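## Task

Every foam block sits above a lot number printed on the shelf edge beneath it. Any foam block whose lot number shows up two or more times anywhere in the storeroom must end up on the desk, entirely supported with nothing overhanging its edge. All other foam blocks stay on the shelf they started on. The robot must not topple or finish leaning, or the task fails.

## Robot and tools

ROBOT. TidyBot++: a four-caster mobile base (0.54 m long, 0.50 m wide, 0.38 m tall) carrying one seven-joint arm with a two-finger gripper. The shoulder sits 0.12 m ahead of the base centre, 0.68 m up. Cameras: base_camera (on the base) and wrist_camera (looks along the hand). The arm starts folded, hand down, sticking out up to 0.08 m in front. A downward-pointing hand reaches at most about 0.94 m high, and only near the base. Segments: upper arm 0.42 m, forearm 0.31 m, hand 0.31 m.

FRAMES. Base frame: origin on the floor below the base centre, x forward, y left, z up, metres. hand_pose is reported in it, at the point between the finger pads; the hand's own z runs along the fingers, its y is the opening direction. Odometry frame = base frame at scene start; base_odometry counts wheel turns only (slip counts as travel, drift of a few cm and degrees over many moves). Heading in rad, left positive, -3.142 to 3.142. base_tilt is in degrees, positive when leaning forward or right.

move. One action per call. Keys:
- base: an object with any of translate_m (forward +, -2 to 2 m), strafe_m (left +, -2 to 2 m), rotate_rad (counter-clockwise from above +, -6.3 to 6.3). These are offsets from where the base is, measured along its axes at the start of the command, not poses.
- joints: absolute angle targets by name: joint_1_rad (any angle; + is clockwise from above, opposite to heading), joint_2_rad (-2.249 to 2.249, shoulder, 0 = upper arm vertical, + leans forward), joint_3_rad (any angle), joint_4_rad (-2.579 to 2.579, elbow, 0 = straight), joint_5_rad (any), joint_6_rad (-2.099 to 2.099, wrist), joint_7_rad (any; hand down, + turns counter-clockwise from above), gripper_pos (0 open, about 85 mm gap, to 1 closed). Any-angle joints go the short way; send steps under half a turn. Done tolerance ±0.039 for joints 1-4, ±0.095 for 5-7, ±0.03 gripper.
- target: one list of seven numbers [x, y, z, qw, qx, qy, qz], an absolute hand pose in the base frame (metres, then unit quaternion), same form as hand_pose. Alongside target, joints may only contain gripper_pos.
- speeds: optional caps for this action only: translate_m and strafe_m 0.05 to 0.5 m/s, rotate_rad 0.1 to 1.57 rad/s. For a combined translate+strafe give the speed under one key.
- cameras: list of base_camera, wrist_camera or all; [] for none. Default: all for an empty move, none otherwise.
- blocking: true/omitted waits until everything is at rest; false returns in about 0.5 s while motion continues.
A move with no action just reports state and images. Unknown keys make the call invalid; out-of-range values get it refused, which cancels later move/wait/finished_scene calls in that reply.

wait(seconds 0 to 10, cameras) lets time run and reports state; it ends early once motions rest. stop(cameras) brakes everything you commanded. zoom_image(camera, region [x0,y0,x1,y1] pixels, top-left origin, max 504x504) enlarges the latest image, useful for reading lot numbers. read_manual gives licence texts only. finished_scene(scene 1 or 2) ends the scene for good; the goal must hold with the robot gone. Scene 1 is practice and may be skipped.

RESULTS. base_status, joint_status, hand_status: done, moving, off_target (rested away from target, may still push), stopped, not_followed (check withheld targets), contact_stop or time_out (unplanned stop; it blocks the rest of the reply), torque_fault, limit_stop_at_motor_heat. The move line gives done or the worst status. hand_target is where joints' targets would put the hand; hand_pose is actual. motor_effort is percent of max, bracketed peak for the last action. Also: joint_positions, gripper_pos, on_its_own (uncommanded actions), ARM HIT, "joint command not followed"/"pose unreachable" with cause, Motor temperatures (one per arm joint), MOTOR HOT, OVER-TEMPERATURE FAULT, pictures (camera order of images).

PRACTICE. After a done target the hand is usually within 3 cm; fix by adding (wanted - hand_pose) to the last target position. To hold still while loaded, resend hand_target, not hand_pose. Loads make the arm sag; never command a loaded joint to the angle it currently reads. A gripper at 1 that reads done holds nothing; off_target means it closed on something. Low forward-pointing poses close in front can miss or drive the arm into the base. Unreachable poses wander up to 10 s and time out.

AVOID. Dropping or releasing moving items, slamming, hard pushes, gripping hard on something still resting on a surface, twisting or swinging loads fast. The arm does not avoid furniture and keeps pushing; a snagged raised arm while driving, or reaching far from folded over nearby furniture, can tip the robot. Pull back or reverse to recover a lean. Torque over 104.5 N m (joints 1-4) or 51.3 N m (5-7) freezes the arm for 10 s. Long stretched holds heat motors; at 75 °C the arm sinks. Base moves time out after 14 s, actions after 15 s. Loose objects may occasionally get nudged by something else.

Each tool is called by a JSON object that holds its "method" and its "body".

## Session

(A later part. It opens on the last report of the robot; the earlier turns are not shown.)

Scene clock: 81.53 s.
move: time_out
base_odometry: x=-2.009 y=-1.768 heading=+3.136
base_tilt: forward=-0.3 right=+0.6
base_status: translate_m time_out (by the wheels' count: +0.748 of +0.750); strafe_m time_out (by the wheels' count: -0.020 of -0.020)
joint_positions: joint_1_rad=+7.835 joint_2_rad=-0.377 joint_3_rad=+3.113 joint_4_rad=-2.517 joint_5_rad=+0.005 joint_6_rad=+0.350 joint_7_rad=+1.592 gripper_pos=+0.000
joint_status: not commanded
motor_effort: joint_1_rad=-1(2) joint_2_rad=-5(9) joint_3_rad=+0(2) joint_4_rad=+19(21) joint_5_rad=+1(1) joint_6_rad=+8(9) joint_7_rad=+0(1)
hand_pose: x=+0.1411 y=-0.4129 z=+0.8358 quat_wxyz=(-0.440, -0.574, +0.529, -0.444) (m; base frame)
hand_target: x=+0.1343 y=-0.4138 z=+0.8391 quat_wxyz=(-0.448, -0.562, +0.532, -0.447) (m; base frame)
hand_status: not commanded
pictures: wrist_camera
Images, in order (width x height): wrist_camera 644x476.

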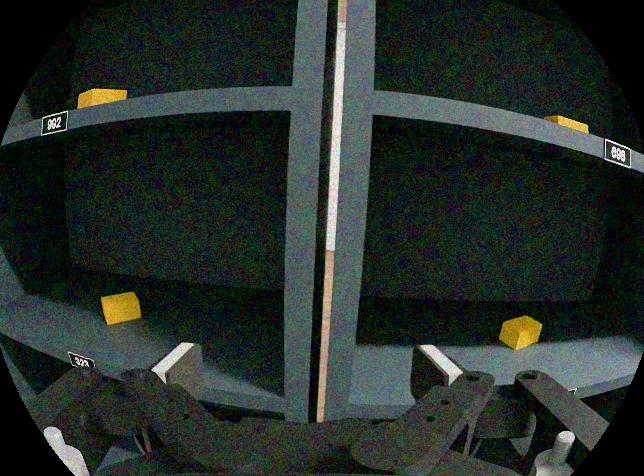

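{"method": "zoom_image", "body": {"camera": "wrist_camera", "region": [30, 100, 100, 145]}}

{"method": "move", "body": {"base": {"translate_m":0.7}, "cameras": ["wrist_camera"]}}

Scaled by 7.200.

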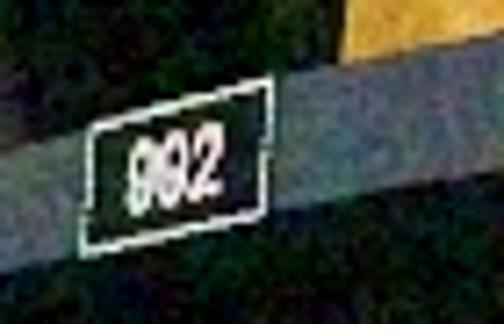

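Scene clock: 86.77 s.
move: time_out
base_odometry: x=-2.707 y=-1.763 heading=+3.135
base_tilt: forward=-0.4 right=+0.6
base_status: translate_m time_out (by the wheels' count: +0.698 of +0.700)
joint_positions: joint_1_rad=+7.836 joint_2_rad=-0.377 joint_3_rad=+3.113 joint_4_rad=-2.517 joint_5_rad=+0.005 joint_6_rad=+0.350 joint_7_rad=+1.592 gripper_pos=+0.000
joint_status: not commanded
motor_effort: joint_1_rad=+0(1) joint_2_rad=-5(8) joint_3_rad=+1(2) joint_4_rad=+19(21) joint_5_rad=+1(1) joint_6_rad=+8(9) joint_7_rad=+0(1)
hand_pose: x=+0.1410 y=-0.4129 z=+0.8358 quat_wxyz=(-0.441, -0.574, +0.529, -0.444) (m; base frame)
hand_target: x=+0.1343 y=-0.4138 z=+0.8391 quat_wxyz=(-0.448, -0.562, +0.532, -0.447) (m; base frame)
hand_status: not commanded
pictures: wrist_camera
Images, in order (width x height): wrist_camera 644x476.

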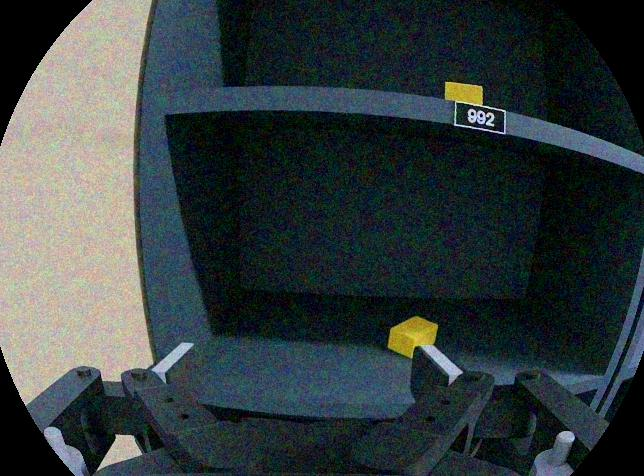

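{"method": "move", "body": {"base": {"translate_m":-1.24}, "joints": {"joint_2_rad":-0.6,"joint_4_rad":-1.2,"joint_6_rad":-1.5}, "cameras": ["wrist_camera"]}}

Scene clock: 91.67 s.
move: done
base_odometry: x=-1.467 y=-1.771 heading=+3.136
base_tilt: forward=-0.4 right=+0.6
base_status: done
joint_positions: joint_1_rad=+7.838 joint_2_rad=-0.581 joint_3_rad=+3.113 joint_4_rad=-1.216 joint_5_rad=+0.005 joint_6_rad=-1.451 joint_7_rad=+1.592 gripper_pos=+0.000
joint_status: all done
motor_effort: joint_1_rad=-1(3) joint_2_rad=+6(9) joint_3_rad=+1(3) joint_4_rad=+15(23) joint_5_rad=+1(1) joint_6_rad=+8(10) joint_7_rad=+0(1)
hand_pose: x=+0.1349 y=-0.2257 z=+1.1330 quat_wxyz=(-0.359, -0.631, +0.590, -0.353) (m; base frame)
hand_target: x=+0.1349 y=-0.2081 z=+1.1311 quat_wxyz=(-0.354, -0.632, +0.595, -0.349) (m; base frame)
hand_status: not commanded
pictures: wrist_camera
Images, in order (width x height): wrist_camera 644x476.

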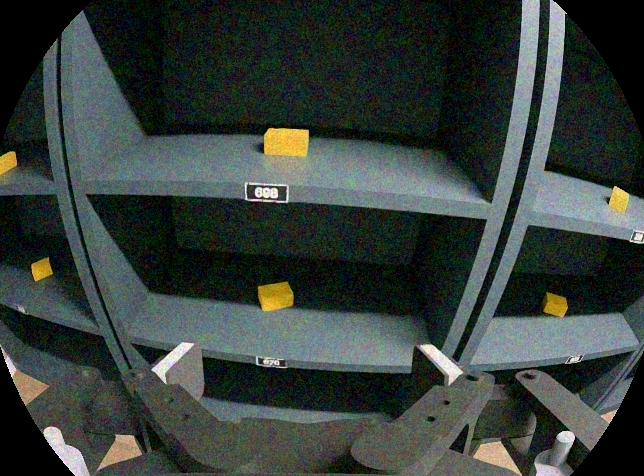

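{"method": "move", "body": {"base": {"strafe_m":-0.25,"translate_m":0.03}, "cameras": ["wrist_camera"]}}

{"method": "zoom_image", "body": {"camera": "wrist_camera", "region": [200, 80, 400, 230]}}

Scene clock: 94.17 s.
move: done
base_odometry: x=-1.495 y=-1.521 heading=+3.135
base_tilt: forward=-0.4 right=+0.6
base_status: done
joint_positions: joint_1_rad=+7.838 joint_2_rad=-0.589 joint_3_rad=+3.113 joint_4_rad=-1.214 joint_5_rad=+0.005 joint_6_rad=-1.454 joint_7_rad=+1.592 gripper_pos=+0.000
joint_status: not commanded
motor_effort: joint_1_rad=+0(1) joint_2_rad=+5(9) joint_3_rad=+1(1) joint_4_rad=+15(16) joint_5_rad=+1(1) joint_6_rad=+7(9) joint_7_rad=+0(1)
hand_pose: x=+0.1348 y=-0.2215 z=+1.1352 quat_wxyz=(-0.362, -0.630, +0.588, -0.355) (m; base frame)
hand_target: x=+0.1349 y=-0.2081 z=+1.1311 quat_wxyz=(-0.354, -0.632, +0.595, -0.349) (m; base frame)
hand_status: not commanded
pictures: wrist_camera
Images, in order (width x height): wrist_camera 644x476.

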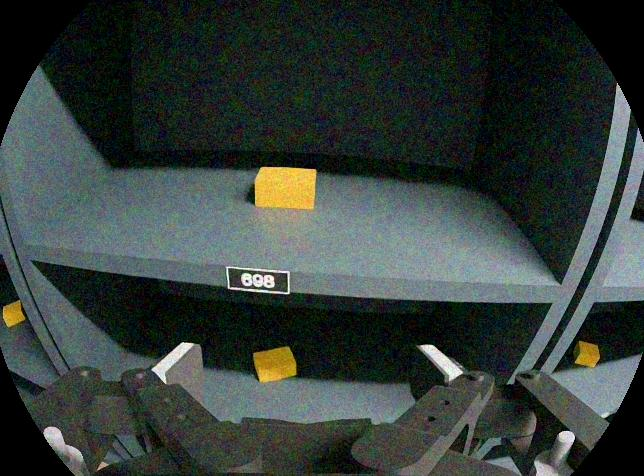

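Scaled by 2.520.

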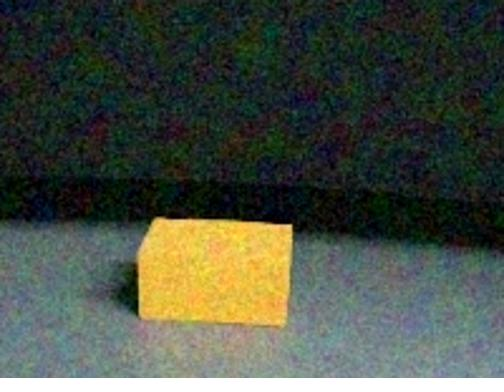

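{"method": "move", "body": {"base": {"translate_m":-0.3}}}

{"method": "move", "body": {"target": [0.45,-0.32,1.2,0.075,0.812,-0.107,0.569], "cameras": ["wrist_camera"]}}

Scene clock: 97.00 s.
move: done
base_odometry: x=-1.195 y=-1.523 heading=+3.136
base_tilt: forward=-0.4 right=+0.6
base_status: done
joint_positions: joint_1_rad=+7.838 joint_2_rad=-0.590 joint_3_rad=+3.114 joint_4_rad=-1.213 joint_5_rad=+0.005 joint_6_rad=-1.454 joint_7_rad=+1.592 gripper_pos=+0.000
joint_status: not commanded
motor_effort: joint_1_rad=-1(1) joint_2_rad=+5(7) joint_3_rad=+1(3) joint_4_rad=+15(15) joint_5_rad=+1(2) joint_6_rad=+8(9) joint_7_rad=+0(1)
hand_pose: x=+0.1344 y=-0.2213 z=+1.1353 quat_wxyz=(-0.362, -0.629, +0.589, -0.356) (m; base frame)
hand_target: x=+0.1349 y=-0.2081 z=+1.1311 quat_wxyz=(-0.354, -0.632, +0.595, -0.349) (m; base frame)
hand_status: not commanded

Scene clock: 100.37 s.
move: done
base_odometry: x=-1.195 y=-1.523 heading=+3.136
base_tilt: forward=-0.4 right=+0.6
base_status: not commanded
joint_positions: joint_1_rad=+5.535 joint_2_rad=-0.439 joint_3_rad=+4.145 joint_4_rad=-0.886 joint_5_rad=+0.101 joint_6_rad=-1.310 joint_7_rad=+1.799 gripper_pos=+0.000
joint_status: not commanded
motor_effort: joint_1_rad=+0(1) joint_2_rad=+9(10) joint_3_rad=-6(6) joint_4_rad=+14(16) joint_5_rad=-2(2) joint_6_rad=+8(9) joint_7_rad=+0(1)
hand_pose: x=+0.4476 y=-0.2930 z=+1.1859 quat_wxyz=(-0.018, -0.822, +0.110, -0.558) (m; base frame)
hand_target: x=+0.4500 y=-0.3200 z=+1.2000 quat_wxyz=(-0.075, -0.812, +0.107, -0.569) (m; base frame)
hand_status: done (0.031 m and 6.8 deg from the pose sent, 0.337 m and 73.1 deg at the start)
pictures: wrist_camera
Images, in order (width x height): wrist_camera 644x476.

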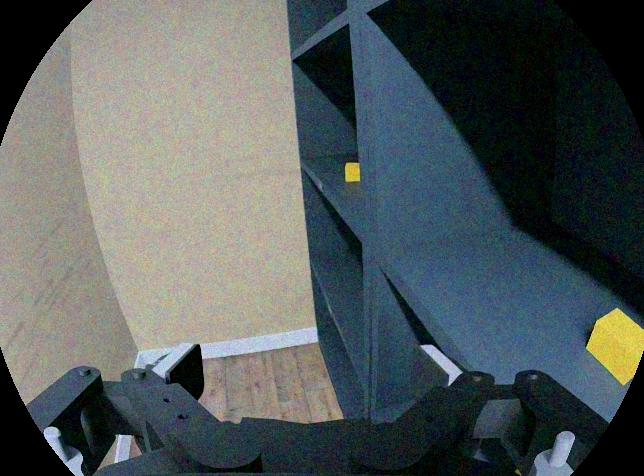

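{"method": "move", "body": {"base": {"translate_m":-0.13,"strafe_m":-0.08}}}

{"method": "move", "body": {"target": [0.45,-0.50,1.19,0.075,0.812,-0.107,0.569], "cameras": ["wrist_camera"]}}

Scene clock: 102.07 s.
move: done
base_odometry: x=-1.064 y=-1.444 heading=+3.136
base_tilt: forward=-0.4 right=+0.6
base_status: done
joint_positions: joint_1_rad=+5.529 joint_2_rad=-0.432 joint_3_rad=+4.152 joint_4_rad=-0.878 joint_5_rad=+0.107 joint_6_rad=-1.308 joint_7_rad=+1.800 gripper_pos=+0.000
joint_status: not commanded
motor_effort: joint_1_rad=+0(2) joint_2_rad=+10(14) joint_3_rad=-6(7) joint_4_rad=+15(16) joint_5_rad=-2(3) joint_6_rad=+8(8) joint_7_rad=+0(1)
hand_pose: x=+0.4496 y=-0.2948 z=+1.1875 quat_wxyz=(-0.024, -0.822, +0.111, -0.558) (m; base frame)
hand_target: x=+0.4500 y=-0.3200 z=+1.2000 quat_wxyz=(-0.075, -0.812, +0.107, -0.569) (m; base frame)
hand_status: not commanded

Scene clock: 112.70 s.
move: time_out
base_odometry: x=-1.064 y=-1.444 heading=+3.136
base_tilt: forward=-0.3 right=+0.6
base_status: not commanded
joint_positions: joint_1_rad=+4.711 joint_2_rad=-0.490 joint_3_rad=+4.151 joint_4_rad=-0.092 joint_5_rad=+1.030 joint_6_rad=-1.591 joint_7_rad=+2.120 gripper_pos=+0.000
joint_status: not commanded
motor_effort: joint_1_rad=+0(11) joint_2_rad=+25(36) joint_3_rad=-2(7) joint_4_rad=+0(15) joint_5_rad=-3(11) joint_6_rad=+8(10) joint_7_rad=+0(1)
hand_pose: x=+0.4256 y=-0.4365 z=+1.2568 quat_wxyz=(-0.170, -0.793, +0.086, -0.579) (m; base frame)
hand_target: x=+0.4224 y=-0.4449 z=+1.2520 quat_wxyz=(-0.166, -0.794, +0.096, -0.577) (m; base frame)
hand_status: time_out (0.095 m and 11.4 deg from the pose sent, 0.205 m and 6.2 deg at the start)
pictures: wrist_camera
Images, in order (width x height): wrist_camera 644x476.

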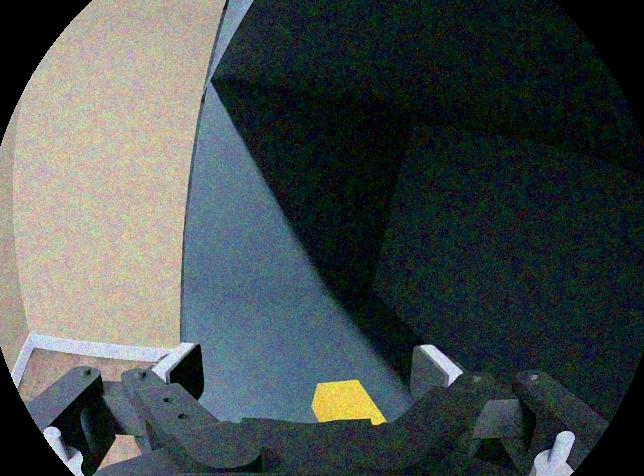

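{"method": "move", "body": {"base": {"strafe_m":0.28}}}

{"method": "move", "body": {"joints": {"joint_2_rad":-0.4,"joint_3_rad":3.14,"joint_4_rad":-2.0,"joint_5_rad":0,"joint_6_rad":-0.5,"joint_7_rad":1.59}}}

{"method": "move", "body": {"joints": {"joint_1_rad":7.743}}}

{"method": "move", "body": {"joints": {"joint_2_rad":0.198,"joint_3_rad":3.14,"joint_4_rad":-1.01,"joint_5_rad":-1.105,"joint_6_rad":-1.37,"joint_7_rad":2.67}, "cameras": ["wrist_camera"]}}

Scene clock: 115.77 s.
move: done
base_odometry: x=-1.066 y=-1.724 heading=+3.136
base_tilt: forward=-0.3 right=+0.6
base_status: done
joint_positions: joint_1_rad=+4.711 joint_2_rad=-0.483 joint_3_rad=+4.151 joint_4_rad=-0.092 joint_5_rad=+1.030 joint_6_rad=-1.591 joint_7_rad=+2.120 gripper_pos=+0.000
joint_status: not commanded
motor_effort: joint_1_rad=-1(2) joint_2_rad=+25(29) joint_3_rad=-2(3) joint_4_rad=+0(2) joint_5_rad=-2(3) joint_6_rad=+8(9) joint_7_rad=-1(1)
hand_pose: x=+0.4255 y=-0.4324 z=+1.2600 quat_wxyz=(-0.173, -0.793, +0.084, -0.579) (m; base frame)
hand_target: x=+0.4224 y=-0.4449 z=+1.2520 quat_wxyz=(-0.166, -0.794, +0.096, -0.577) (m; base frame)
hand_status: not commanded

Scene clock: 118.90 s.
move: off_target
base_odometry: x=-1.066 y=-1.719 heading=+3.124
base_tilt: forward=-0.3 right=+0.7
base_status: not commanded
joint_positions: joint_1_rad=+4.818 joint_2_rad=-0.623 joint_3_rad=+3.271 joint_4_rad=-1.882 joint_5_rad=+0.147 joint_6_rad=-0.581 joint_7_rad=+1.636 gripper_pos=+0.000
joint_status: joint_2_rad off_target (ended at -0.623, target -0.400); joint_3_rad off_target (ended at +3.271, target +3.140); joint_4_rad off_target (ended at -1.882, target -2.000); joint_5_rad off_target (ended at +0.147, target +0.000); the others done
motor_effort: joint_1_rad=-20(22) joint_2_rad=+44(45) joint_3_rad=-24(26) joint_4_rad=+4(19) joint_5_rad=-12(15) joint_6_rad=+11(14) joint_7_rad=+0(2)
hand_pose: x=+0.2428 y=+0.3375 z=+1.0354 quat_wxyz=(+0.332, -0.602, -0.522, -0.505) (m; base frame)
hand_target: x=+0.1191 y=+0.4191 z=+0.9030 quat_wxyz=(+0.348, -0.608, -0.618, -0.356) (m; base frame)
hand_status: not commanded

Scene clock: 122.77 s.
move: done
base_odometry: x=-1.066 y=-1.721 heading=+3.125
base_tilt: forward=-0.4 right=+0.6
base_status: not commanded
joint_positions: joint_1_rad=+7.725 joint_2_rad=-0.391 joint_3_rad=+3.133 joint_4_rad=-1.989 joint_5_rad=+0.042 joint_6_rad=-0.544 joint_7_rad=+1.631 gripper_pos=+0.000
joint_status: all done
on_its_own: joint_2_rad moved +0.231 to your old target -0.400; joint_3_rad moved -0.138 to your old target +3.140; joint_4_rad moved -0.107 to your old target -2.000; joint_5_rad moved -0.105 to your old target +0.000
motor_effort: joint_1_rad=+0(21) joint_2_rad=-7(44) joint_3_rad=+1(25) joint_4_rad=+22(25) joint_5_rad=+1(12) joint_6_rad=+8(12) joint_7_rad=+0(1)
hand_pose: x=+0.1712 y=-0.4123 z=+0.8943 quat_wxyz=(-0.340, -0.686, +0.547, -0.338) (m; base frame)
hand_target: x=+0.1675 y=-0.4163 z=+0.9030 quat_wxyz=(-0.335, -0.652, +0.572, -0.368) (m; base frame)
hand_status: not commanded

Scene clock: 125.43 s.
move: done
base_odometry: x=-1.066 y=-1.721 heading=+3.125
base_tilt: forward=-0.3 right=+0.6
base_status: not commanded
joint_positions: joint_1_rad=+7.725 joint_2_rad=+0.171 joint_3_rad=+3.133 joint_4_rad=-1.026 joint_5_rad=-1.039 joint_6_rad=-1.318 joint_7_rad=+2.625 gripper_pos=+0.000
joint_status: all done
motor_effort: joint_1_rad=+0(1) joint_2_rad=-24(24) joint_3_rad=-1(1) joint_4_rad=+19(23) joint_5_rad=-6(7) joint_6_rad=+5(9) joint_7_rad=+0(1)
hand_pose: x=+0.4444 y=-0.4521 z=+1.0978 quat_wxyz=(-0.094, -0.816, +0.126, -0.556) (m; base frame)
hand_target: x=+0.4451 y=-0.4494 z=+1.1002 quat_wxyz=(-0.076, -0.812, +0.104, -0.569) (m; base frame)
hand_status: not commanded
pictures: wrist_camera
Images, in order (width x height): wrist_camera 644x476.

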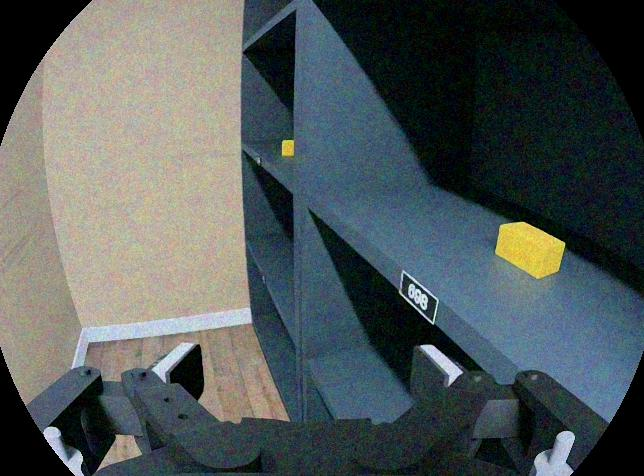

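{"method": "move", "body": {"joints": {"joint_2_rad":0.12}}}

{"method": "move", "body": {"base": {"strafe_m":-0.31,"rotate_rad":0.016}, "cameras": ["wrist_camera"]}}

Scene clock: 126.73 s.
move: done
base_odometry: x=-1.066 y=-1.721 heading=+3.125
base_tilt: forward=-0.3 right=+0.6
base_status: not commanded
joint_positions: joint_1_rad=+7.725 joint_2_rad=+0.115 joint_3_rad=+3.133 joint_4_rad=-1.021 joint_5_rad=-1.045 joint_6_rad=-1.321 joint_7_rad=+2.627 gripper_pos=+0.000
joint_status: all done
motor_effort: joint_1_rad=-1(1) joint_2_rad=-21(27) joint_3_rad=-1(1) joint_4_rad=+18(19) joint_5_rad=-6(7) joint_6_rad=+5(5) joint_7_rad=+0(1)
hand_pose: x=+0.4421 y=-0.4266 z=+1.1276 quat_wxyz=(-0.116, -0.810, +0.108, -0.564) (m; base frame)
hand_target: x=+0.4413 y=-0.4156 z=+1.1366 quat_wxyz=(-0.107, -0.806, +0.082, -0.576) (m; base frame)
hand_status: not commanded

Scene clock: 128.77 s.
move: done
base_odometry: x=-1.061 y=-1.411 heading=-3.141
base_tilt: forward=-0.3 right=+0.6
base_status: done
joint_positions: joint_1_rad=+7.721 joint_2_rad=+0.073 joint_3_rad=+3.119 joint_4_rad=-1.020 joint_5_rad=-1.057 joint_6_rad=-1.350 joint_7_rad=+2.627 gripper_pos=+0.000
joint_status: not commanded
motor_effort: joint_1_rad=+5(7) joint_2_rad=-11(25) joint_3_rad=+4(6) joint_4_rad=+17(22) joint_5_rad=-5(7) joint_6_rad=+7(11) joint_7_rad=+0(1)
hand_pose: x=+0.4489 y=-0.3920 z=+1.1457 quat_wxyz=(-0.115, -0.809, +0.081, -0.570) (m; base frame)
hand_target: x=+0.4413 y=-0.4156 z=+1.1366 quat_wxyz=(-0.107, -0.806, +0.082, -0.576) (m; base frame)
hand_status: not commanded
pictures: wrist_camera
Images, in order (width x height): wrist_camera 644x476.

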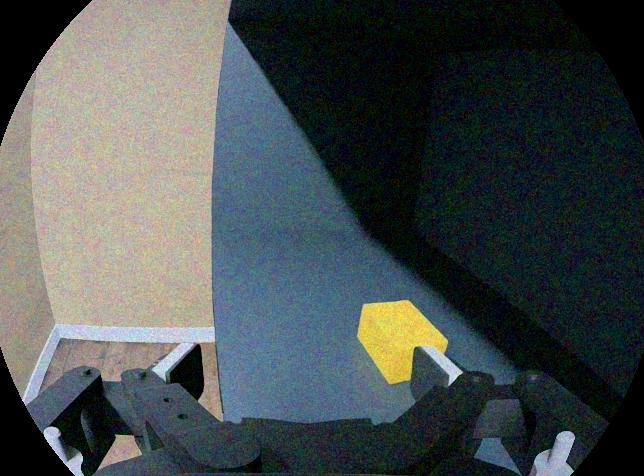

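{"method": "move", "body": {"joints": {"joint_2_rad":-0.03}, "cameras": ["wrist_camera"]}}

Scene clock: 130.13 s.
move: done
base_odometry: x=-1.061 y=-1.411 heading=-3.141
base_tilt: forward=-0.3 right=+0.6
base_status: not commanded
joint_positions: joint_1_rad=+7.737 joint_2_rad=-0.036 joint_3_rad=+3.136 joint_4_rad=-1.018 joint_5_rad=-1.057 joint_6_rad=-1.350 joint_7_rad=+2.627 gripper_pos=+0.000
joint_status: all done
motor_effort: joint_1_rad=+0(5) joint_2_rad=-14(24) joint_3_rad=+1(5) joint_4_rad=+17(19) joint_5_rad=-6(7) joint_6_rad=+6(8) joint_7_rad=+0(1)
hand_pose: x=+0.4302 y=-0.3502 z=+1.1908 quat_wxyz=(-0.168, -0.797, +0.064, -0.577) (m; base frame)
hand_target: x=+0.4332 y=-0.3430 z=+1.1985 quat_wxyz=(-0.166, -0.791, +0.040, -0.588) (m; base frame)
hand_status: not commanded
pictures: wrist_camera
Images, in order (width x height): wrist_camera 644x476.

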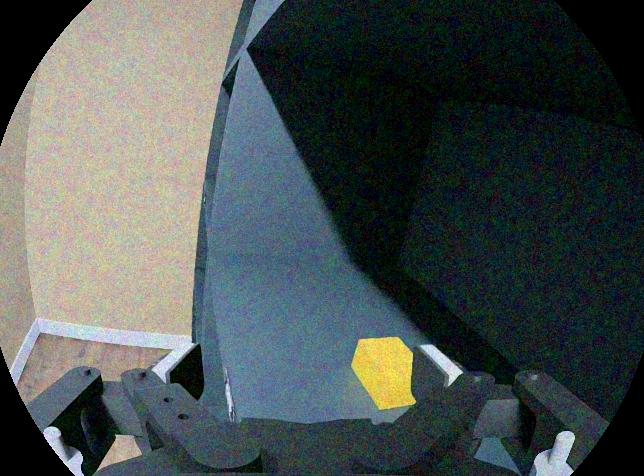

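{"method": "move", "body": {"base": {"translate_m":0.13,"strafe_m":0.15}}}

{"method": "move", "body": {"joints": {"joint_1_rad":7.671,"joint_2_rad":0.36,"joint_3_rad":3.14,"joint_4_rad":-0.44,"joint_5_rad":-0.85,"joint_6_rad":-1.57,"joint_7_rad":2.23}}}

{"method": "move", "body": {"base": {"strafe_m":-0.18}, "cameras": ["wrist_camera"]}}

Scene clock: 133.77 s.
move: done
base_odometry: x=-1.191 y=-1.561 heading=+3.142
base_tilt: forward=-0.3 right=+0.6
base_status: done
joint_positions: joint_1_rad=+7.738 joint_2_rad=-0.043 joint_3_rad=+3.136 joint_4_rad=-1.018 joint_5_rad=-1.057 joint_6_rad=-1.350 joint_7_rad=+2.627 gripper_pos=+0.000
joint_status: not commanded
motor_effort: joint_1_rad=+0(2) joint_2_rad=-14(20) joint_3_rad=+1(3) joint_4_rad=+17(18) joint_5_rad=-5(6) joint_6_rad=+5(6) joint_7_rad=+0(1)
hand_pose: x=+0.4293 y=-0.3470 z=+1.1936 quat_wxyz=(-0.171, -0.796, +0.062, -0.578) (m; base frame)
hand_target: x=+0.4332 y=-0.3430 z=+1.1985 quat_wxyz=(-0.166, -0.791, +0.040, -0.588) (m; base frame)
hand_status: not commanded

Scene clock: 135.60 s.
move: done
base_odometry: x=-1.191 y=-1.561 heading=+3.142
base_tilt: forward=-0.3 right=+0.6
base_status: not commanded
joint_positions: joint_1_rad=+7.691 joint_2_rad=+0.340 joint_3_rad=+3.136 joint_4_rad=-0.459 joint_5_rad=-0.924 joint_6_rad=-1.519 joint_7_rad=+2.276 gripper_pos=+0.000
joint_status: all done
motor_effort: joint_1_rad=+0(2) joint_2_rad=-27(28) joint_3_rad=-1(2) joint_4_rad=+14(18) joint_5_rad=-4(6) joint_6_rad=+6(7) joint_7_rad=+0(1)
hand_pose: x=+0.4489 y=-0.4589 z=+1.1753 quat_wxyz=(-0.105, -0.824, +0.133, -0.540) (m; base frame)
hand_target: x=+0.4447 y=-0.4650 z=+1.1477 quat_wxyz=(-0.093, -0.844, +0.155, -0.505) (m; base frame)
hand_status: not commanded

Scene clock: 137.20 s.
move: done
base_odometry: x=-1.192 y=-1.381 heading=-3.141
base_tilt: forward=-0.4 right=+0.6
base_status: done
joint_positions: joint_1_rad=+7.685 joint_2_rad=+0.354 joint_3_rad=+3.136 joint_4_rad=-0.454 joint_5_rad=-0.919 joint_6_rad=-1.524 joint_7_rad=+2.273 gripper_pos=+0.000
joint_status: not commanded
motor_effort: joint_1_rad=+0(1) joint_2_rad=-27(31) joint_3_rad=-2(2) joint_4_rad=+15(16) joint_5_rad=-5(5) joint_6_rad=+6(7) joint_7_rad=+0(1)
hand_pose: x=+0.4516 y=-0.4635 z=+1.1676 quat_wxyz=(-0.099, -0.827, +0.135, -0.536) (m; base frame)
hand_target: x=+0.4447 y=-0.4650 z=+1.1477 quat_wxyz=(-0.093, -0.844, +0.155, -0.505) (m; base frame)
hand_status: not commanded
pictures: wrist_camera
Images, in order (width x height): wrist_camera 644x476.

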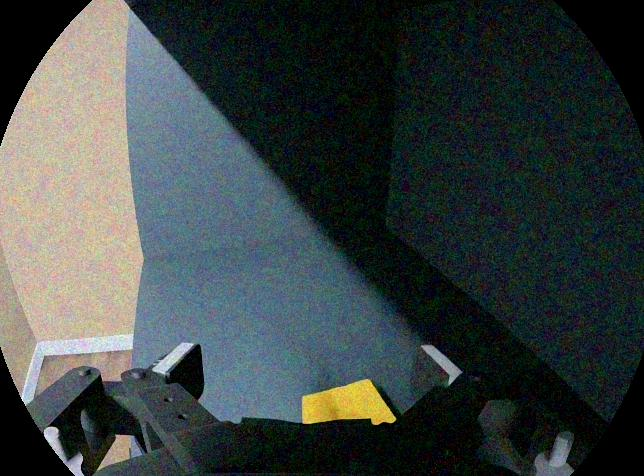

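{"method": "move", "body": {"joints": {"joint_1_rad":7.671,"joint_2_rad":0.27,"joint_3_rad":3.14,"joint_4_rad":-0.76,"joint_5_rad":-0.88,"joint_6_rad":-1.44,"joint_7_rad":2.4}, "cameras": ["wrist_camera"]}}

Scene clock: 138.83 s.
move: done
base_odometry: x=-1.192 y=-1.381 heading=-3.141
base_tilt: forward=-0.3 right=+0.6
base_status: not commanded
joint_positions: joint_1_rad=+7.685 joint_2_rad=+0.278 joint_3_rad=+3.136 joint_4_rad=-0.732 joint_5_rad=-0.919 joint_6_rad=-1.492 joint_7_rad=+2.356 gripper_pos=+0.000
joint_status: all done
motor_effort: joint_1_rad=+0(1) joint_2_rad=-25(28) joint_3_rad=-1(2) joint_4_rad=+17(17) joint_5_rad=-5(7) joint_6_rad=+5(7) joint_7_rad=+0(1)
hand_pose: x=+0.4494 y=-0.4521 z=+1.1079 quat_wxyz=(-0.051, -0.843, +0.155, -0.513) (m; base frame)
hand_target: x=+0.4488 y=-0.4650 z=+1.1018 quat_wxyz=(-0.080, -0.845, +0.152, -0.506) (m; base frame)
hand_status: not commanded
pictures: wrist_camera
Images, in order (width x height): wrist_camera 644x476.

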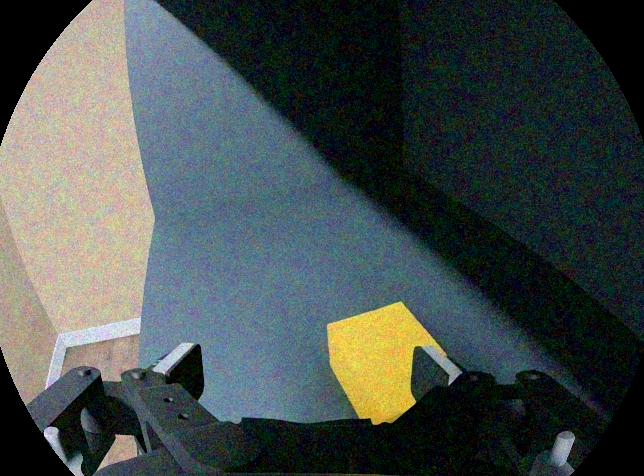

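{"method": "move", "body": {"joints": {"joint_1_rad":7.671,"joint_2_rad":0.36,"joint_3_rad":3.14,"joint_4_rad":-0.44,"joint_5_rad":-0.85,"joint_6_rad":-1.57,"joint_7_rad":2.23}}}

{"method": "move", "body": {"base": {"translate_m":0.05}, "joints": {"joint_1_rad":7.781}}}

{"method": "move", "body": {"joints": {"joint_2_rad":0.29,"joint_4_rad":-0.76,"joint_5_rad":-0.84,"joint_6_rad":-1.40,"joint_7_rad":2.43}, "cameras": ["wrist_camera"]}}

Scene clock: 140.60 s.
move: done
base_odometry: x=-1.192 y=-1.381 heading=-3.141
base_tilt: forward=-0.3 right=+0.6
base_status: not commanded
joint_positions: joint_1_rad=+7.685 joint_2_rad=+0.331 joint_3_rad=+3.136 joint_4_rad=-0.456 joint_5_rad=-0.918 joint_6_rad=-1.523 joint_7_rad=+2.273 gripper_pos=+0.000
joint_status: all done
motor_effort: joint_1_rad=+0(2) joint_2_rad=-26(27) joint_3_rad=-2(2) joint_4_rad=+15(18) joint_5_rad=-5(7) joint_6_rad=+7(7) joint_7_rad=+0(1)
hand_pose: x=+0.4496 y=-0.4523 z=+1.1791 quat_wxyz=(-0.108, -0.825, +0.129, -0.539) (m; base frame)
hand_target: x=+0.4447 y=-0.4650 z=+1.1477 quat_wxyz=(-0.093, -0.844, +0.155, -0.505) (m; base frame)
hand_status: not commanded

Scene clock: 141.63 s.
move: done
base_odometry: x=-1.242 y=-1.381 heading=-3.141
base_tilt: forward=-0.3 right=+0.6
base_status: done
joint_positions: joint_1_rad=+7.762 joint_2_rad=+0.336 joint_3_rad=+3.136 joint_4_rad=-0.456 joint_5_rad=-0.918 joint_6_rad=-1.524 joint_7_rad=+2.273 gripper_pos=+0.000
joint_status: all done
motor_effort: joint_1_rad=+0(4) joint_2_rad=-26(27) joint_3_rad=-2(3) joint_4_rad=+15(15) joint_5_rad=-5(5) joint_6_rad=+6(7) joint_7_rad=+0(1)
hand_pose: x=+0.4143 y=-0.4788 z=+1.1763 quat_wxyz=(-0.126, -0.820, +0.162, -0.534) (m; base frame)
hand_target: x=+0.3917 y=-0.4979 z=+1.1477 quat_wxyz=(-0.121, -0.834, +0.202, -0.499) (m; base frame)
hand_status: not commanded

Scene clock: 143.30 s.
move: done
base_odometry: x=-1.242 y=-1.381 heading=-3.141
base_tilt: forward=-0.3 right=+0.6
base_status: not commanded
joint_positions: joint_1_rad=+7.762 joint_2_rad=+0.295 joint_3_rad=+3.136 joint_4_rad=-0.732 joint_5_rad=-0.911 joint_6_rad=-1.454 joint_7_rad=+2.386 gripper_pos=+0.000
joint_status: all done
motor_effort: joint_1_rad=-1(1) joint_2_rad=-27(29) joint_3_rad=-1(2) joint_4_rad=+17(18) joint_5_rad=-5(6) joint_6_rad=+5(7) joint_7_rad=+0(1)
hand_pose: x=+0.4133 y=-0.4942 z=+1.1040 quat_wxyz=(-0.087, -0.834, +0.187, -0.513) (m; base frame)
hand_target: x=+0.3881 y=-0.5220 z=+1.0905 quat_wxyz=(-0.132, -0.838, +0.202, -0.490) (m; base frame)
hand_status: not commanded
pictures: wrist_camera
Images, in order (width x height): wrist_camera 644x476.

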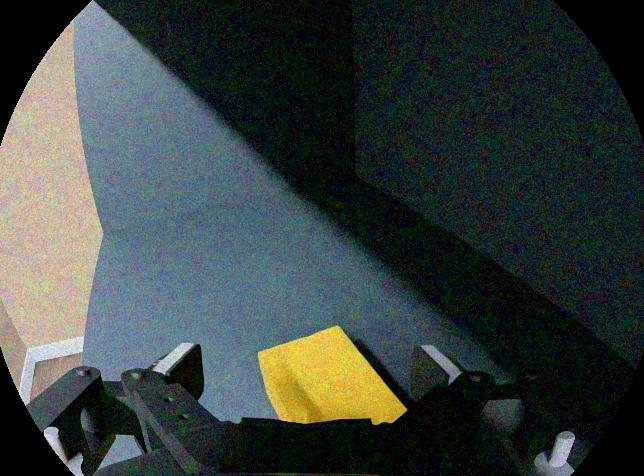

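{"method": "move", "body": {"joints": {"joint_2_rad":0.225,"joint_4_rad":-0.98,"joint_5_rad":-0.88,"joint_6_rad":-1.32,"joint_7_rad":2.49}, "cameras": ["wrist_camera"]}}

Scene clock: 144.73 s.
move: done
base_odometry: x=-1.242 y=-1.381 heading=-3.141
base_tilt: forward=-0.3 right=+0.6
base_status: not commanded
joint_positions: joint_1_rad=+7.762 joint_2_rad=+0.233 joint_3_rad=+3.136 joint_4_rad=-0.951 joint_5_rad=-0.911 joint_6_rad=-1.375 joint_7_rad=+2.446 gripper_pos=+0.000
joint_status: all done
motor_effort: joint_1_rad=+0(1) joint_2_rad=-26(27) joint_3_rad=-1(1) joint_4_rad=+18(19) joint_5_rad=-6(7) joint_6_rad=+5(6) joint_7_rad=+0(1)
hand_pose: x=+0.4100 y=-0.4888 z=+1.0600 quat_wxyz=(-0.069, -0.834, +0.213, -0.504) (m; base frame)
hand_target: x=+0.3912 y=-0.5093 z=+1.0530 quat_wxyz=(-0.106, -0.833, +0.222, -0.495) (m; base frame)
hand_status: not commanded
pictures: wrist_camera
Images, in order (width x height): wrist_camera 644x476.

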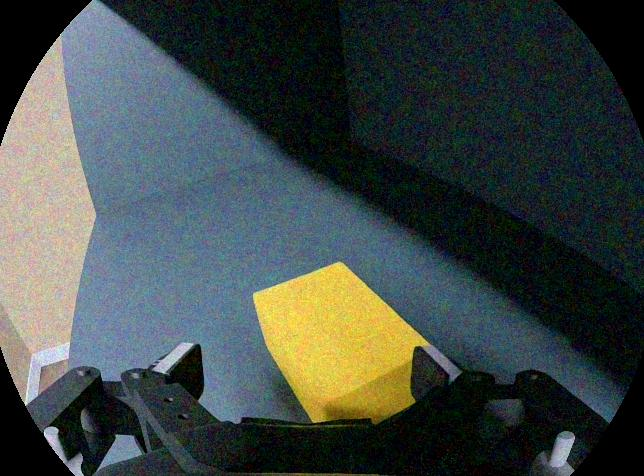

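{"method": "move", "body": {"joints": {"gripper_pos":0.6}, "cameras": ["wrist_camera"]}}

Scene clock: 145.73 s.
move: done
base_odometry: x=-1.242 y=-1.381 heading=-3.141
base_tilt: forward=-0.3 right=+0.6
base_status: not commanded
joint_positions: joint_1_rad=+7.762 joint_2_rad=+0.232 joint_3_rad=+3.136 joint_4_rad=-0.951 joint_5_rad=-0.911 joint_6_rad=-1.374 joint_7_rad=+2.447 gripper_pos=+0.600
joint_status: all done
motor_effort: joint_1_rad=+0(1) joint_2_rad=-25(26) joint_3_rad=-1(1) joint_4_rad=+18(19) joint_5_rad=-6(6) joint_6_rad=+5(5) joint_7_rad=+0(1)
hand_pose: x=+0.4099 y=-0.4888 z=+1.0605 quat_wxyz=(-0.069, -0.834, +0.213, -0.504) (m; base frame)
hand_target: x=+0.3912 y=-0.5093 z=+1.0530 quat_wxyz=(-0.106, -0.833, +0.222, -0.495) (m; base frame)
hand_status: not commanded
pictures: wrist_camera
Images, in order (width x height): wrist_camera 644x476.

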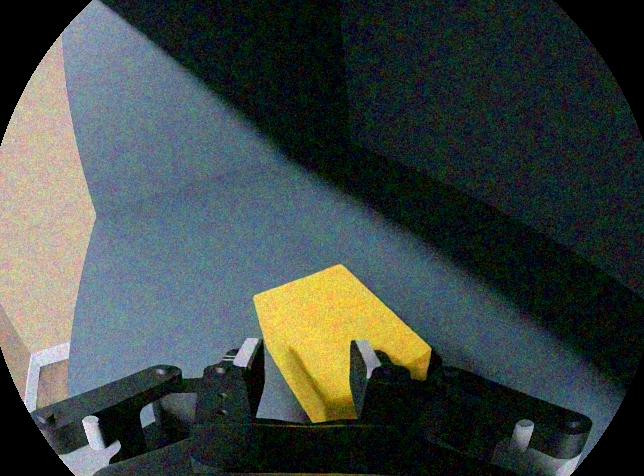

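{"method": "move", "body": {"joints": {"gripper_pos":0.0,"joint_1_rad":7.81}}}

{"method": "move", "body": {"joints": {"joint_2_rad":0.19,"joint_4_rad":-1.13,"joint_5_rad":-0.87,"joint_6_rad":-1.26,"joint_7_rad":2.53}, "cameras": ["wrist_camera"]}}

Scene clock: 146.77 s.
move: done
base_odometry: x=-1.242 y=-1.381 heading=-3.141
base_tilt: forward=-0.3 right=+0.6
base_status: not commanded
joint_positions: joint_1_rad=+7.796 joint_2_rad=+0.232 joint_3_rad=+3.137 joint_4_rad=-0.951 joint_5_rad=-0.911 joint_6_rad=-1.372 joint_7_rad=+2.447 gripper_pos=+0.000
joint_status: all done
motor_effort: joint_1_rad=+0(2) joint_2_rad=-26(27) joint_3_rad=-1(2) joint_4_rad=+18(18) joint_5_rad=-6(6) joint_6_rad=+4(5) joint_7_rad=+0(1)
hand_pose: x=+0.3928 y=-0.4989 z=+1.0610 quat_wxyz=(-0.079, -0.830, +0.228, -0.504) (m; base frame)
hand_target: x=+0.3763 y=-0.5170 z=+1.0530 quat_wxyz=(-0.113, -0.830, +0.234, -0.494) (m; base frame)
hand_status: not commanded

Scene clock: 147.83 s.
move: done
base_odometry: x=-1.242 y=-1.381 heading=-3.141
base_tilt: forward=-0.3 right=+0.6
base_status: not commanded
joint_positions: joint_1_rad=+7.796 joint_2_rad=+0.198 joint_3_rad=+3.137 joint_4_rad=-1.101 joint_5_rad=-0.911 joint_6_rad=-1.315 joint_7_rad=+2.486 gripper_pos=+0.000
joint_status: all done
motor_effort: joint_1_rad=+0(1) joint_2_rad=-25(26) joint_3_rad=-1(1) joint_4_rad=+18(20) joint_5_rad=-6(7) joint_6_rad=+4(6) joint_7_rad=+0(1)
hand_pose: x=+0.3894 y=-0.4950 z=+1.0225 quat_wxyz=(-0.064, -0.830, +0.250, -0.495) (m; base frame)
hand_target: x=+0.3703 y=-0.5127 z=+1.0118 quat_wxyz=(-0.102, -0.833, +0.255, -0.480) (m; base frame)
hand_status: not commanded
pictures: wrist_camera
Images, in order (width x height): wrist_camera 644x476.

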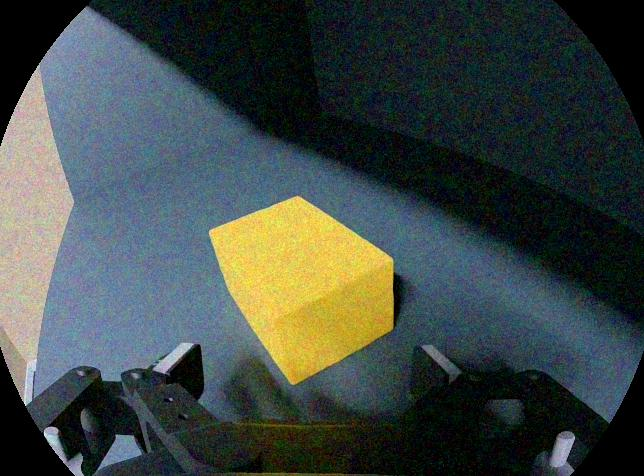

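{"method": "move", "body": {"base": {"translate_m":0.07}, "joints": {"joint_2_rad":0.255,"joint_4_rad":-1.06}, "cameras": ["wrist_camera"]}}

Scene clock: 149.23 s.
move: done
base_odometry: x=-1.312 y=-1.380 heading=+3.142
base_tilt: forward=-0.3 right=+0.6
base_status: done
joint_positions: joint_1_rad=+7.801 joint_2_rad=+0.235 joint_3_rad=+3.137 joint_4_rad=-1.066 joint_5_rad=-0.911 joint_6_rad=-1.311 joint_7_rad=+2.487 gripper_pos=+0.000
joint_status: all done
motor_effort: joint_1_rad=+0(2) joint_2_rad=-27(28) joint_3_rad=-1(2) joint_4_rad=+18(20) joint_5_rad=-6(7) joint_6_rad=+4(4) joint_7_rad=+0(1)
hand_pose: x=+0.3877 y=-0.5121 z=+1.0191 quat_wxyz=(-0.067, -0.829, +0.253, -0.495) (m; base frame)
hand_target: x=+0.3714 y=-0.5397 z=+1.0081 quat_wxyz=(-0.104, -0.833, +0.254, -0.481) (m; base frame)
hand_status: not commanded
pictures: wrist_camera
Images, in order (width x height): wrist_camera 644x476.

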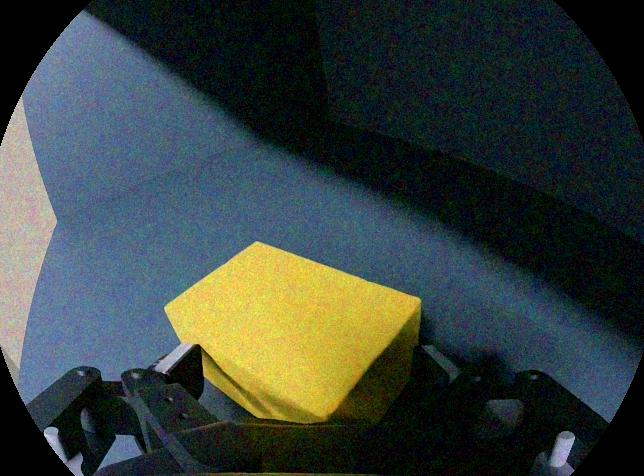

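{"method": "move", "body": {"joints": {"gripper_pos":0.75}, "cameras": ["wrist_camera"]}}

Scene clock: 150.37 s.
move: done
base_odometry: x=-1.312 y=-1.380 heading=+3.142
base_tilt: forward=-0.3 right=+0.6
base_status: not commanded
joint_positions: joint_1_rad=+7.801 joint_2_rad=+0.235 joint_3_rad=+3.137 joint_4_rad=-1.066 joint_5_rad=-0.911 joint_6_rad=-1.311 joint_7_rad=+2.487 gripper_pos=+0.750
joint_status: all done
motor_effort: joint_1_rad=+0(1) joint_2_rad=-27(27) joint_3_rad=-1(1) joint_4_rad=+19(19) joint_5_rad=-6(6) joint_6_rad=+4(4) joint_7_rad=+0(1)
hand_pose: x=+0.3877 y=-0.5121 z=+1.0191 quat_wxyz=(-0.067, -0.829, +0.253, -0.495) (m; base frame)
hand_target: x=+0.3714 y=-0.5397 z=+1.0081 quat_wxyz=(-0.104, -0.833, +0.254, -0.481) (m; base frame)
hand_status: not commanded
pictures: wrist_camera
Images, in order (width x height): wrist_camera 644x476.

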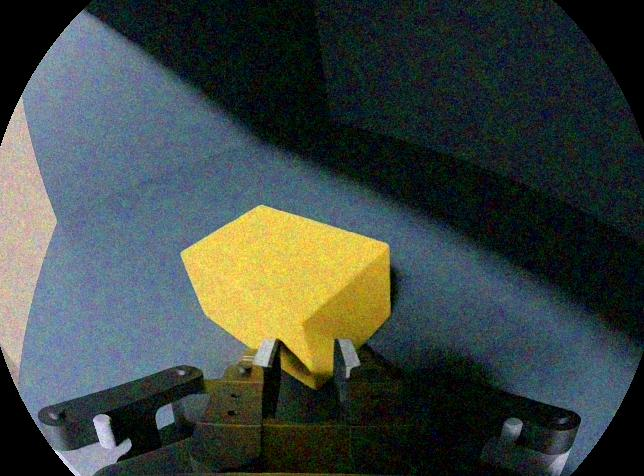

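{"method": "move", "body": {"joints": {"gripper_pos":0}}}

{"method": "move", "body": {"base": {"translate_m":-0.12}}}

{"method": "move", "body": {"joints": {"joint_1_rad":7.75,"joint_2_rad":0.46,"joint_4_rad":-0.76,"joint_5_rad":-1.05,"joint_6_rad":-1.45,"joint_7_rad":2.8}, "cameras": ["wrist_camera"]}}

Scene clock: 152.00 s.
move: done
base_odometry: x=-1.312 y=-1.380 heading=+3.142
base_tilt: forward=-0.3 right=+0.6
base_status: not commanded
joint_positions: joint_1_rad=+7.801 joint_2_rad=+0.235 joint_3_rad=+3.137 joint_4_rad=-1.066 joint_5_rad=-0.911 joint_6_rad=-1.311 joint_7_rad=+2.487 gripper_pos=+0.000
joint_status: all done
motor_effort: joint_1_rad=-1(1) joint_2_rad=-26(27) joint_3_rad=-1(1) joint_4_rad=+19(19) joint_5_rad=-6(6) joint_6_rad=+3(5) joint_7_rad=+0(1)
hand_pose: x=+0.3877 y=-0.5121 z=+1.0191 quat_wxyz=(-0.067, -0.829, +0.253, -0.495) (m; base frame)
hand_target: x=+0.3714 y=-0.5397 z=+1.0081 quat_wxyz=(-0.104, -0.833, +0.254, -0.481) (m; base frame)
hand_status: not commanded

Scene clock: 153.43 s.
move: done
base_odometry: x=-1.192 y=-1.380 heading=-3.141
base_tilt: forward=-0.3 right=+0.6
base_status: done
joint_positions: joint_1_rad=+7.798 joint_2_rad=+0.236 joint_3_rad=+3.131 joint_4_rad=-1.066 joint_5_rad=-0.911 joint_6_rad=-1.307 joint_7_rad=+2.487 gripper_pos=+0.000
joint_status: not commanded
motor_effort: joint_1_rad=+3(7) joint_2_rad=-26(28) joint_3_rad=+1(4) joint_4_rad=+17(20) joint_5_rad=-6(7) joint_6_rad=+3(4) joint_7_rad=+0(1)
hand_pose: x=+0.3910 y=-0.5115 z=+1.0193 quat_wxyz=(-0.066, -0.829, +0.250, -0.496) (m; base frame)
hand_target: x=+0.3714 y=-0.5397 z=+1.0081 quat_wxyz=(-0.104, -0.833, +0.254, -0.481) (m; base frame)
hand_status: not commanded

Scene clock: 155.13 s.
move: done
base_odometry: x=-1.192 y=-1.380 heading=-3.141
base_tilt: forward=-0.3 right=+0.6
base_status: not commanded
joint_positions: joint_1_rad=+7.767 joint_2_rad=+0.437 joint_3_rad=+3.132 joint_4_rad=-0.777 joint_5_rad=-0.986 joint_6_rad=-1.399 joint_7_rad=+2.756 gripper_pos=+0.000
joint_status: all done
motor_effort: joint_1_rad=-1(3) joint_2_rad=-32(34) joint_3_rad=-2(2) joint_4_rad=+18(20) joint_5_rad=-6(7) joint_6_rad=+4(5) joint_7_rad=+0(1)
hand_pose: x=+0.4289 y=-0.5541 z=+1.0343 quat_wxyz=(-0.111, -0.847, +0.080, -0.514) (m; base frame)
hand_target: x=+0.4465 y=-0.5385 z=+1.0358 quat_wxyz=(-0.087, -0.842, +0.042, -0.531) (m; base frame)
hand_status: not commanded
pictures: wrist_camera
Images, in order (width x height): wrist_camera 644x476.

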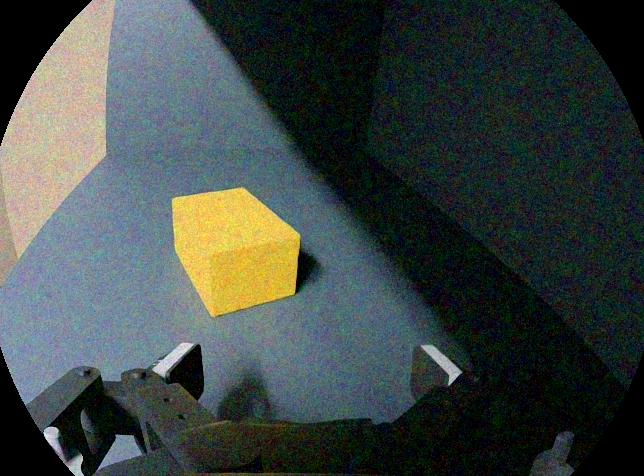

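{"method": "move", "body": {"joints": {"joint_2_rad":0.46,"joint_4_rad":-0.83}}}

{"method": "move", "body": {"base": {"translate_m":0.10,"strafe_m":0.035}, "cameras": ["wrist_camera"]}}

Scene clock: 161.23 s.
move: done
base_odometry: x=-1.192 y=-1.380 heading=-3.141
base_tilt: forward=-0.4 right=+0.6
base_status: not commanded
joint_positions: joint_1_rad=+7.767 joint_2_rad=+0.439 joint_3_rad=+3.132 joint_4_rad=-0.809 joint_5_rad=-0.988 joint_6_rad=-1.401 joint_7_rad=+2.757 gripper_pos=+0.000
joint_status: all done
motor_effort: joint_1_rad=+0(1) joint_2_rad=-33(34) joint_3_rad=-2(2) joint_4_rad=+18(19) joint_5_rad=-6(7) joint_6_rad=+4(4) joint_7_rad=+0(1)
hand_pose: x=+0.4292 y=-0.5532 z=+1.0203 quat_wxyz=(-0.096, -0.849, +0.087, -0.512) (m; base frame)
hand_target: x=+0.4462 y=-0.5359 z=+1.0091 quat_wxyz=(-0.058, -0.847, +0.060, -0.526) (m; base frame)
hand_status: not commanded

Scene clock: 162.53 s.
move: done
base_odometry: x=-1.292 y=-1.415 heading=+3.142
base_tilt: forward=-0.3 right=+0.6
base_status: done
joint_positions: joint_1_rad=+7.751 joint_2_rad=+0.440 joint_3_rad=+3.132 joint_4_rad=-0.809 joint_5_rad=-0.991 joint_6_rad=-1.403 joint_7_rad=+2.757 gripper_pos=+0.000
joint_status: not commanded
motor_effort: joint_1_rad=+0(4) joint_2_rad=-33(36) joint_3_rad=-2(4) joint_4_rad=+17(20) joint_5_rad=-6(7) joint_6_rad=+3(4) joint_7_rad=+0(1)
hand_pose: x=+0.4381 y=-0.5480 z=+1.0199 quat_wxyz=(-0.090, -0.850, +0.081, -0.513) (m; base frame)
hand_target: x=+0.4462 y=-0.5359 z=+1.0091 quat_wxyz=(-0.058, -0.847, +0.060, -0.526) (m; base frame)
hand_status: not commanded
pictures: wrist_camera
Images, in order (width x height): wrist_camera 644x476.

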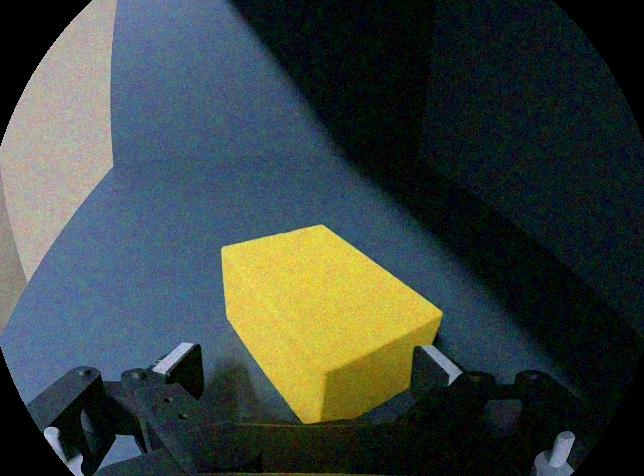

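{"method": "move", "body": {"base": {"translate_m":0.04,"strafe_m":-0.022}, "cameras": ["wrist_camera"]}}

{"method": "move", "body": {"joints": {"gripper_pos":0.7}, "cameras": ["wrist_camera"]}}

Scene clock: 163.67 s.
move: done
base_odometry: x=-1.332 y=-1.393 heading=-3.141
base_tilt: forward=-0.3 right=+0.6
base_status: done
joint_positions: joint_1_rad=+7.747 joint_2_rad=+0.444 joint_3_rad=+3.132 joint_4_rad=-0.809 joint_5_rad=-0.991 joint_6_rad=-1.403 joint_7_rad=+2.757 gripper_pos=+0.000
joint_status: not commanded
motor_effort: joint_1_rad=-1(3) joint_2_rad=-33(35) joint_3_rad=-2(3) joint_4_rad=+17(20) joint_5_rad=-7(7) joint_6_rad=+4(4) joint_7_rad=+0(1)
hand_pose: x=+0.4408 y=-0.5474 z=+1.0179 quat_wxyz=(-0.087, -0.850, +0.079, -0.513) (m; base frame)
hand_target: x=+0.4462 y=-0.5359 z=+1.0091 quat_wxyz=(-0.058, -0.847, +0.060, -0.526) (m; base frame)
hand_status: not commanded
pictures: wrist_camera
Images, in order (width x height): wrist_camera 644x476.

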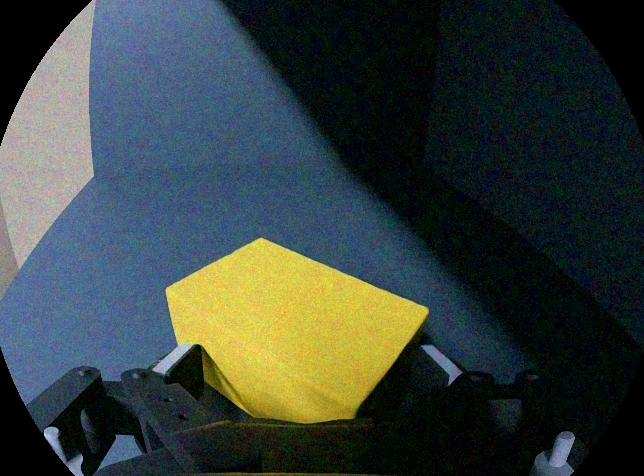

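Scene clock: 164.60 s.
move: done
base_odometry: x=-1.332 y=-1.393 heading=-3.141
base_tilt: forward=-0.3 right=+0.6
base_status: not commanded
joint_positions: joint_1_rad=+7.747 joint_2_rad=+0.444 joint_3_rad=+3.132 joint_4_rad=-0.809 joint_5_rad=-0.991 joint_6_rad=-1.403 joint_7_rad=+2.757 gripper_pos=+0.700
joint_status: all done
motor_effort: joint_1_rad=-1(1) joint_2_rad=-33(33) joint_3_rad=-2(2) joint_4_rad=+18(19) joint_5_rad=-6(7) joint_6_rad=+4(4) joint_7_rad=+0(0)
hand_pose: x=+0.4408 y=-0.5474 z=+1.0179 quat_wxyz=(-0.087, -0.850, +0.079, -0.513) (m; base frame)
hand_target: x=+0.4462 y=-0.5359 z=+1.0091 quat_wxyz=(-0.058, -0.847, +0.060, -0.526) (m; base frame)
hand_status: not commanded
pictures: wrist_camera
Images, in order (width x height): wrist_camera 644x476.

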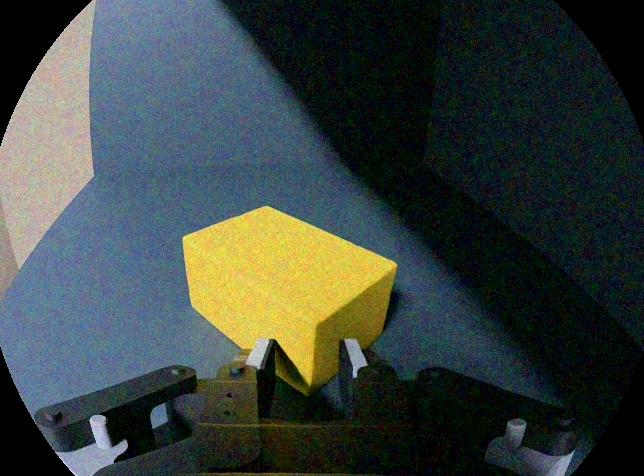

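{"method": "move", "body": {"base": {"translate_m":-0.03,"strafe_m":0.10}, "joints": {"gripper_pos":1.0}}}

{"method": "move", "body": {"base": {"translate_m":0.15}, "cameras": ["wrist_camera"]}}

Scene clock: 166.77 s.
move: done
base_odometry: x=-1.303 y=-1.493 heading=-3.141
base_tilt: forward=-0.4 right=+0.6
base_status: done
joint_positions: joint_1_rad=+7.747 joint_2_rad=+0.439 joint_3_rad=+3.132 joint_4_rad=-0.809 joint_5_rad=-0.992 joint_6_rad=-1.407 joint_7_rad=+2.757 gripper_pos=+0.999
joint_status: all done
motor_effort: joint_1_rad=+0(2) joint_2_rad=-33(38) joint_3_rad=-2(3) joint_4_rad=+18(19) joint_5_rad=-7(7) joint_6_rad=+3(5) joint_7_rad=+0(1)
hand_pose: x=+0.4408 y=-0.5447 z=+1.0203 quat_wxyz=(-0.087, -0.850, +0.077, -0.514) (m; base frame)
hand_target: x=+0.4462 y=-0.5359 z=+1.0091 quat_wxyz=(-0.058, -0.847, +0.060, -0.526) (m; base frame)
hand_status: not commanded

Scene clock: 168.23 s.
move: done
base_odometry: x=-1.453 y=-1.494 heading=-3.141
base_tilt: forward=-0.3 right=+0.6
base_status: done
joint_positions: joint_1_rad=+7.745 joint_2_rad=+0.439 joint_3_rad=+3.133 joint_4_rad=-0.809 joint_5_rad=-0.993 joint_6_rad=-1.407 joint_7_rad=+2.757 gripper_pos=+0.999
joint_status: not commanded
motor_effort: joint_1_rad=-1(5) joint_2_rad=-32(34) joint_3_rad=-2(4) joint_4_rad=+18(19) joint_5_rad=-6(7) joint_6_rad=+4(4) joint_7_rad=+0(1)
hand_pose: x=+0.4421 y=-0.5440 z=+1.0203 quat_wxyz=(-0.087, -0.850, +0.076, -0.514) (m; base frame)
hand_target: x=+0.4462 y=-0.5359 z=+1.0091 quat_wxyz=(-0.058, -0.847, +0.060, -0.526) (m; base frame)
hand_status: not commanded
pictures: wrist_camera
Images, in order (width x height): wrist_camera 644x476.

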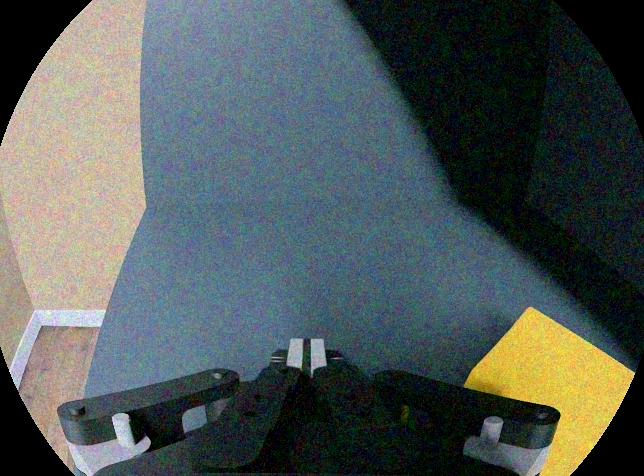

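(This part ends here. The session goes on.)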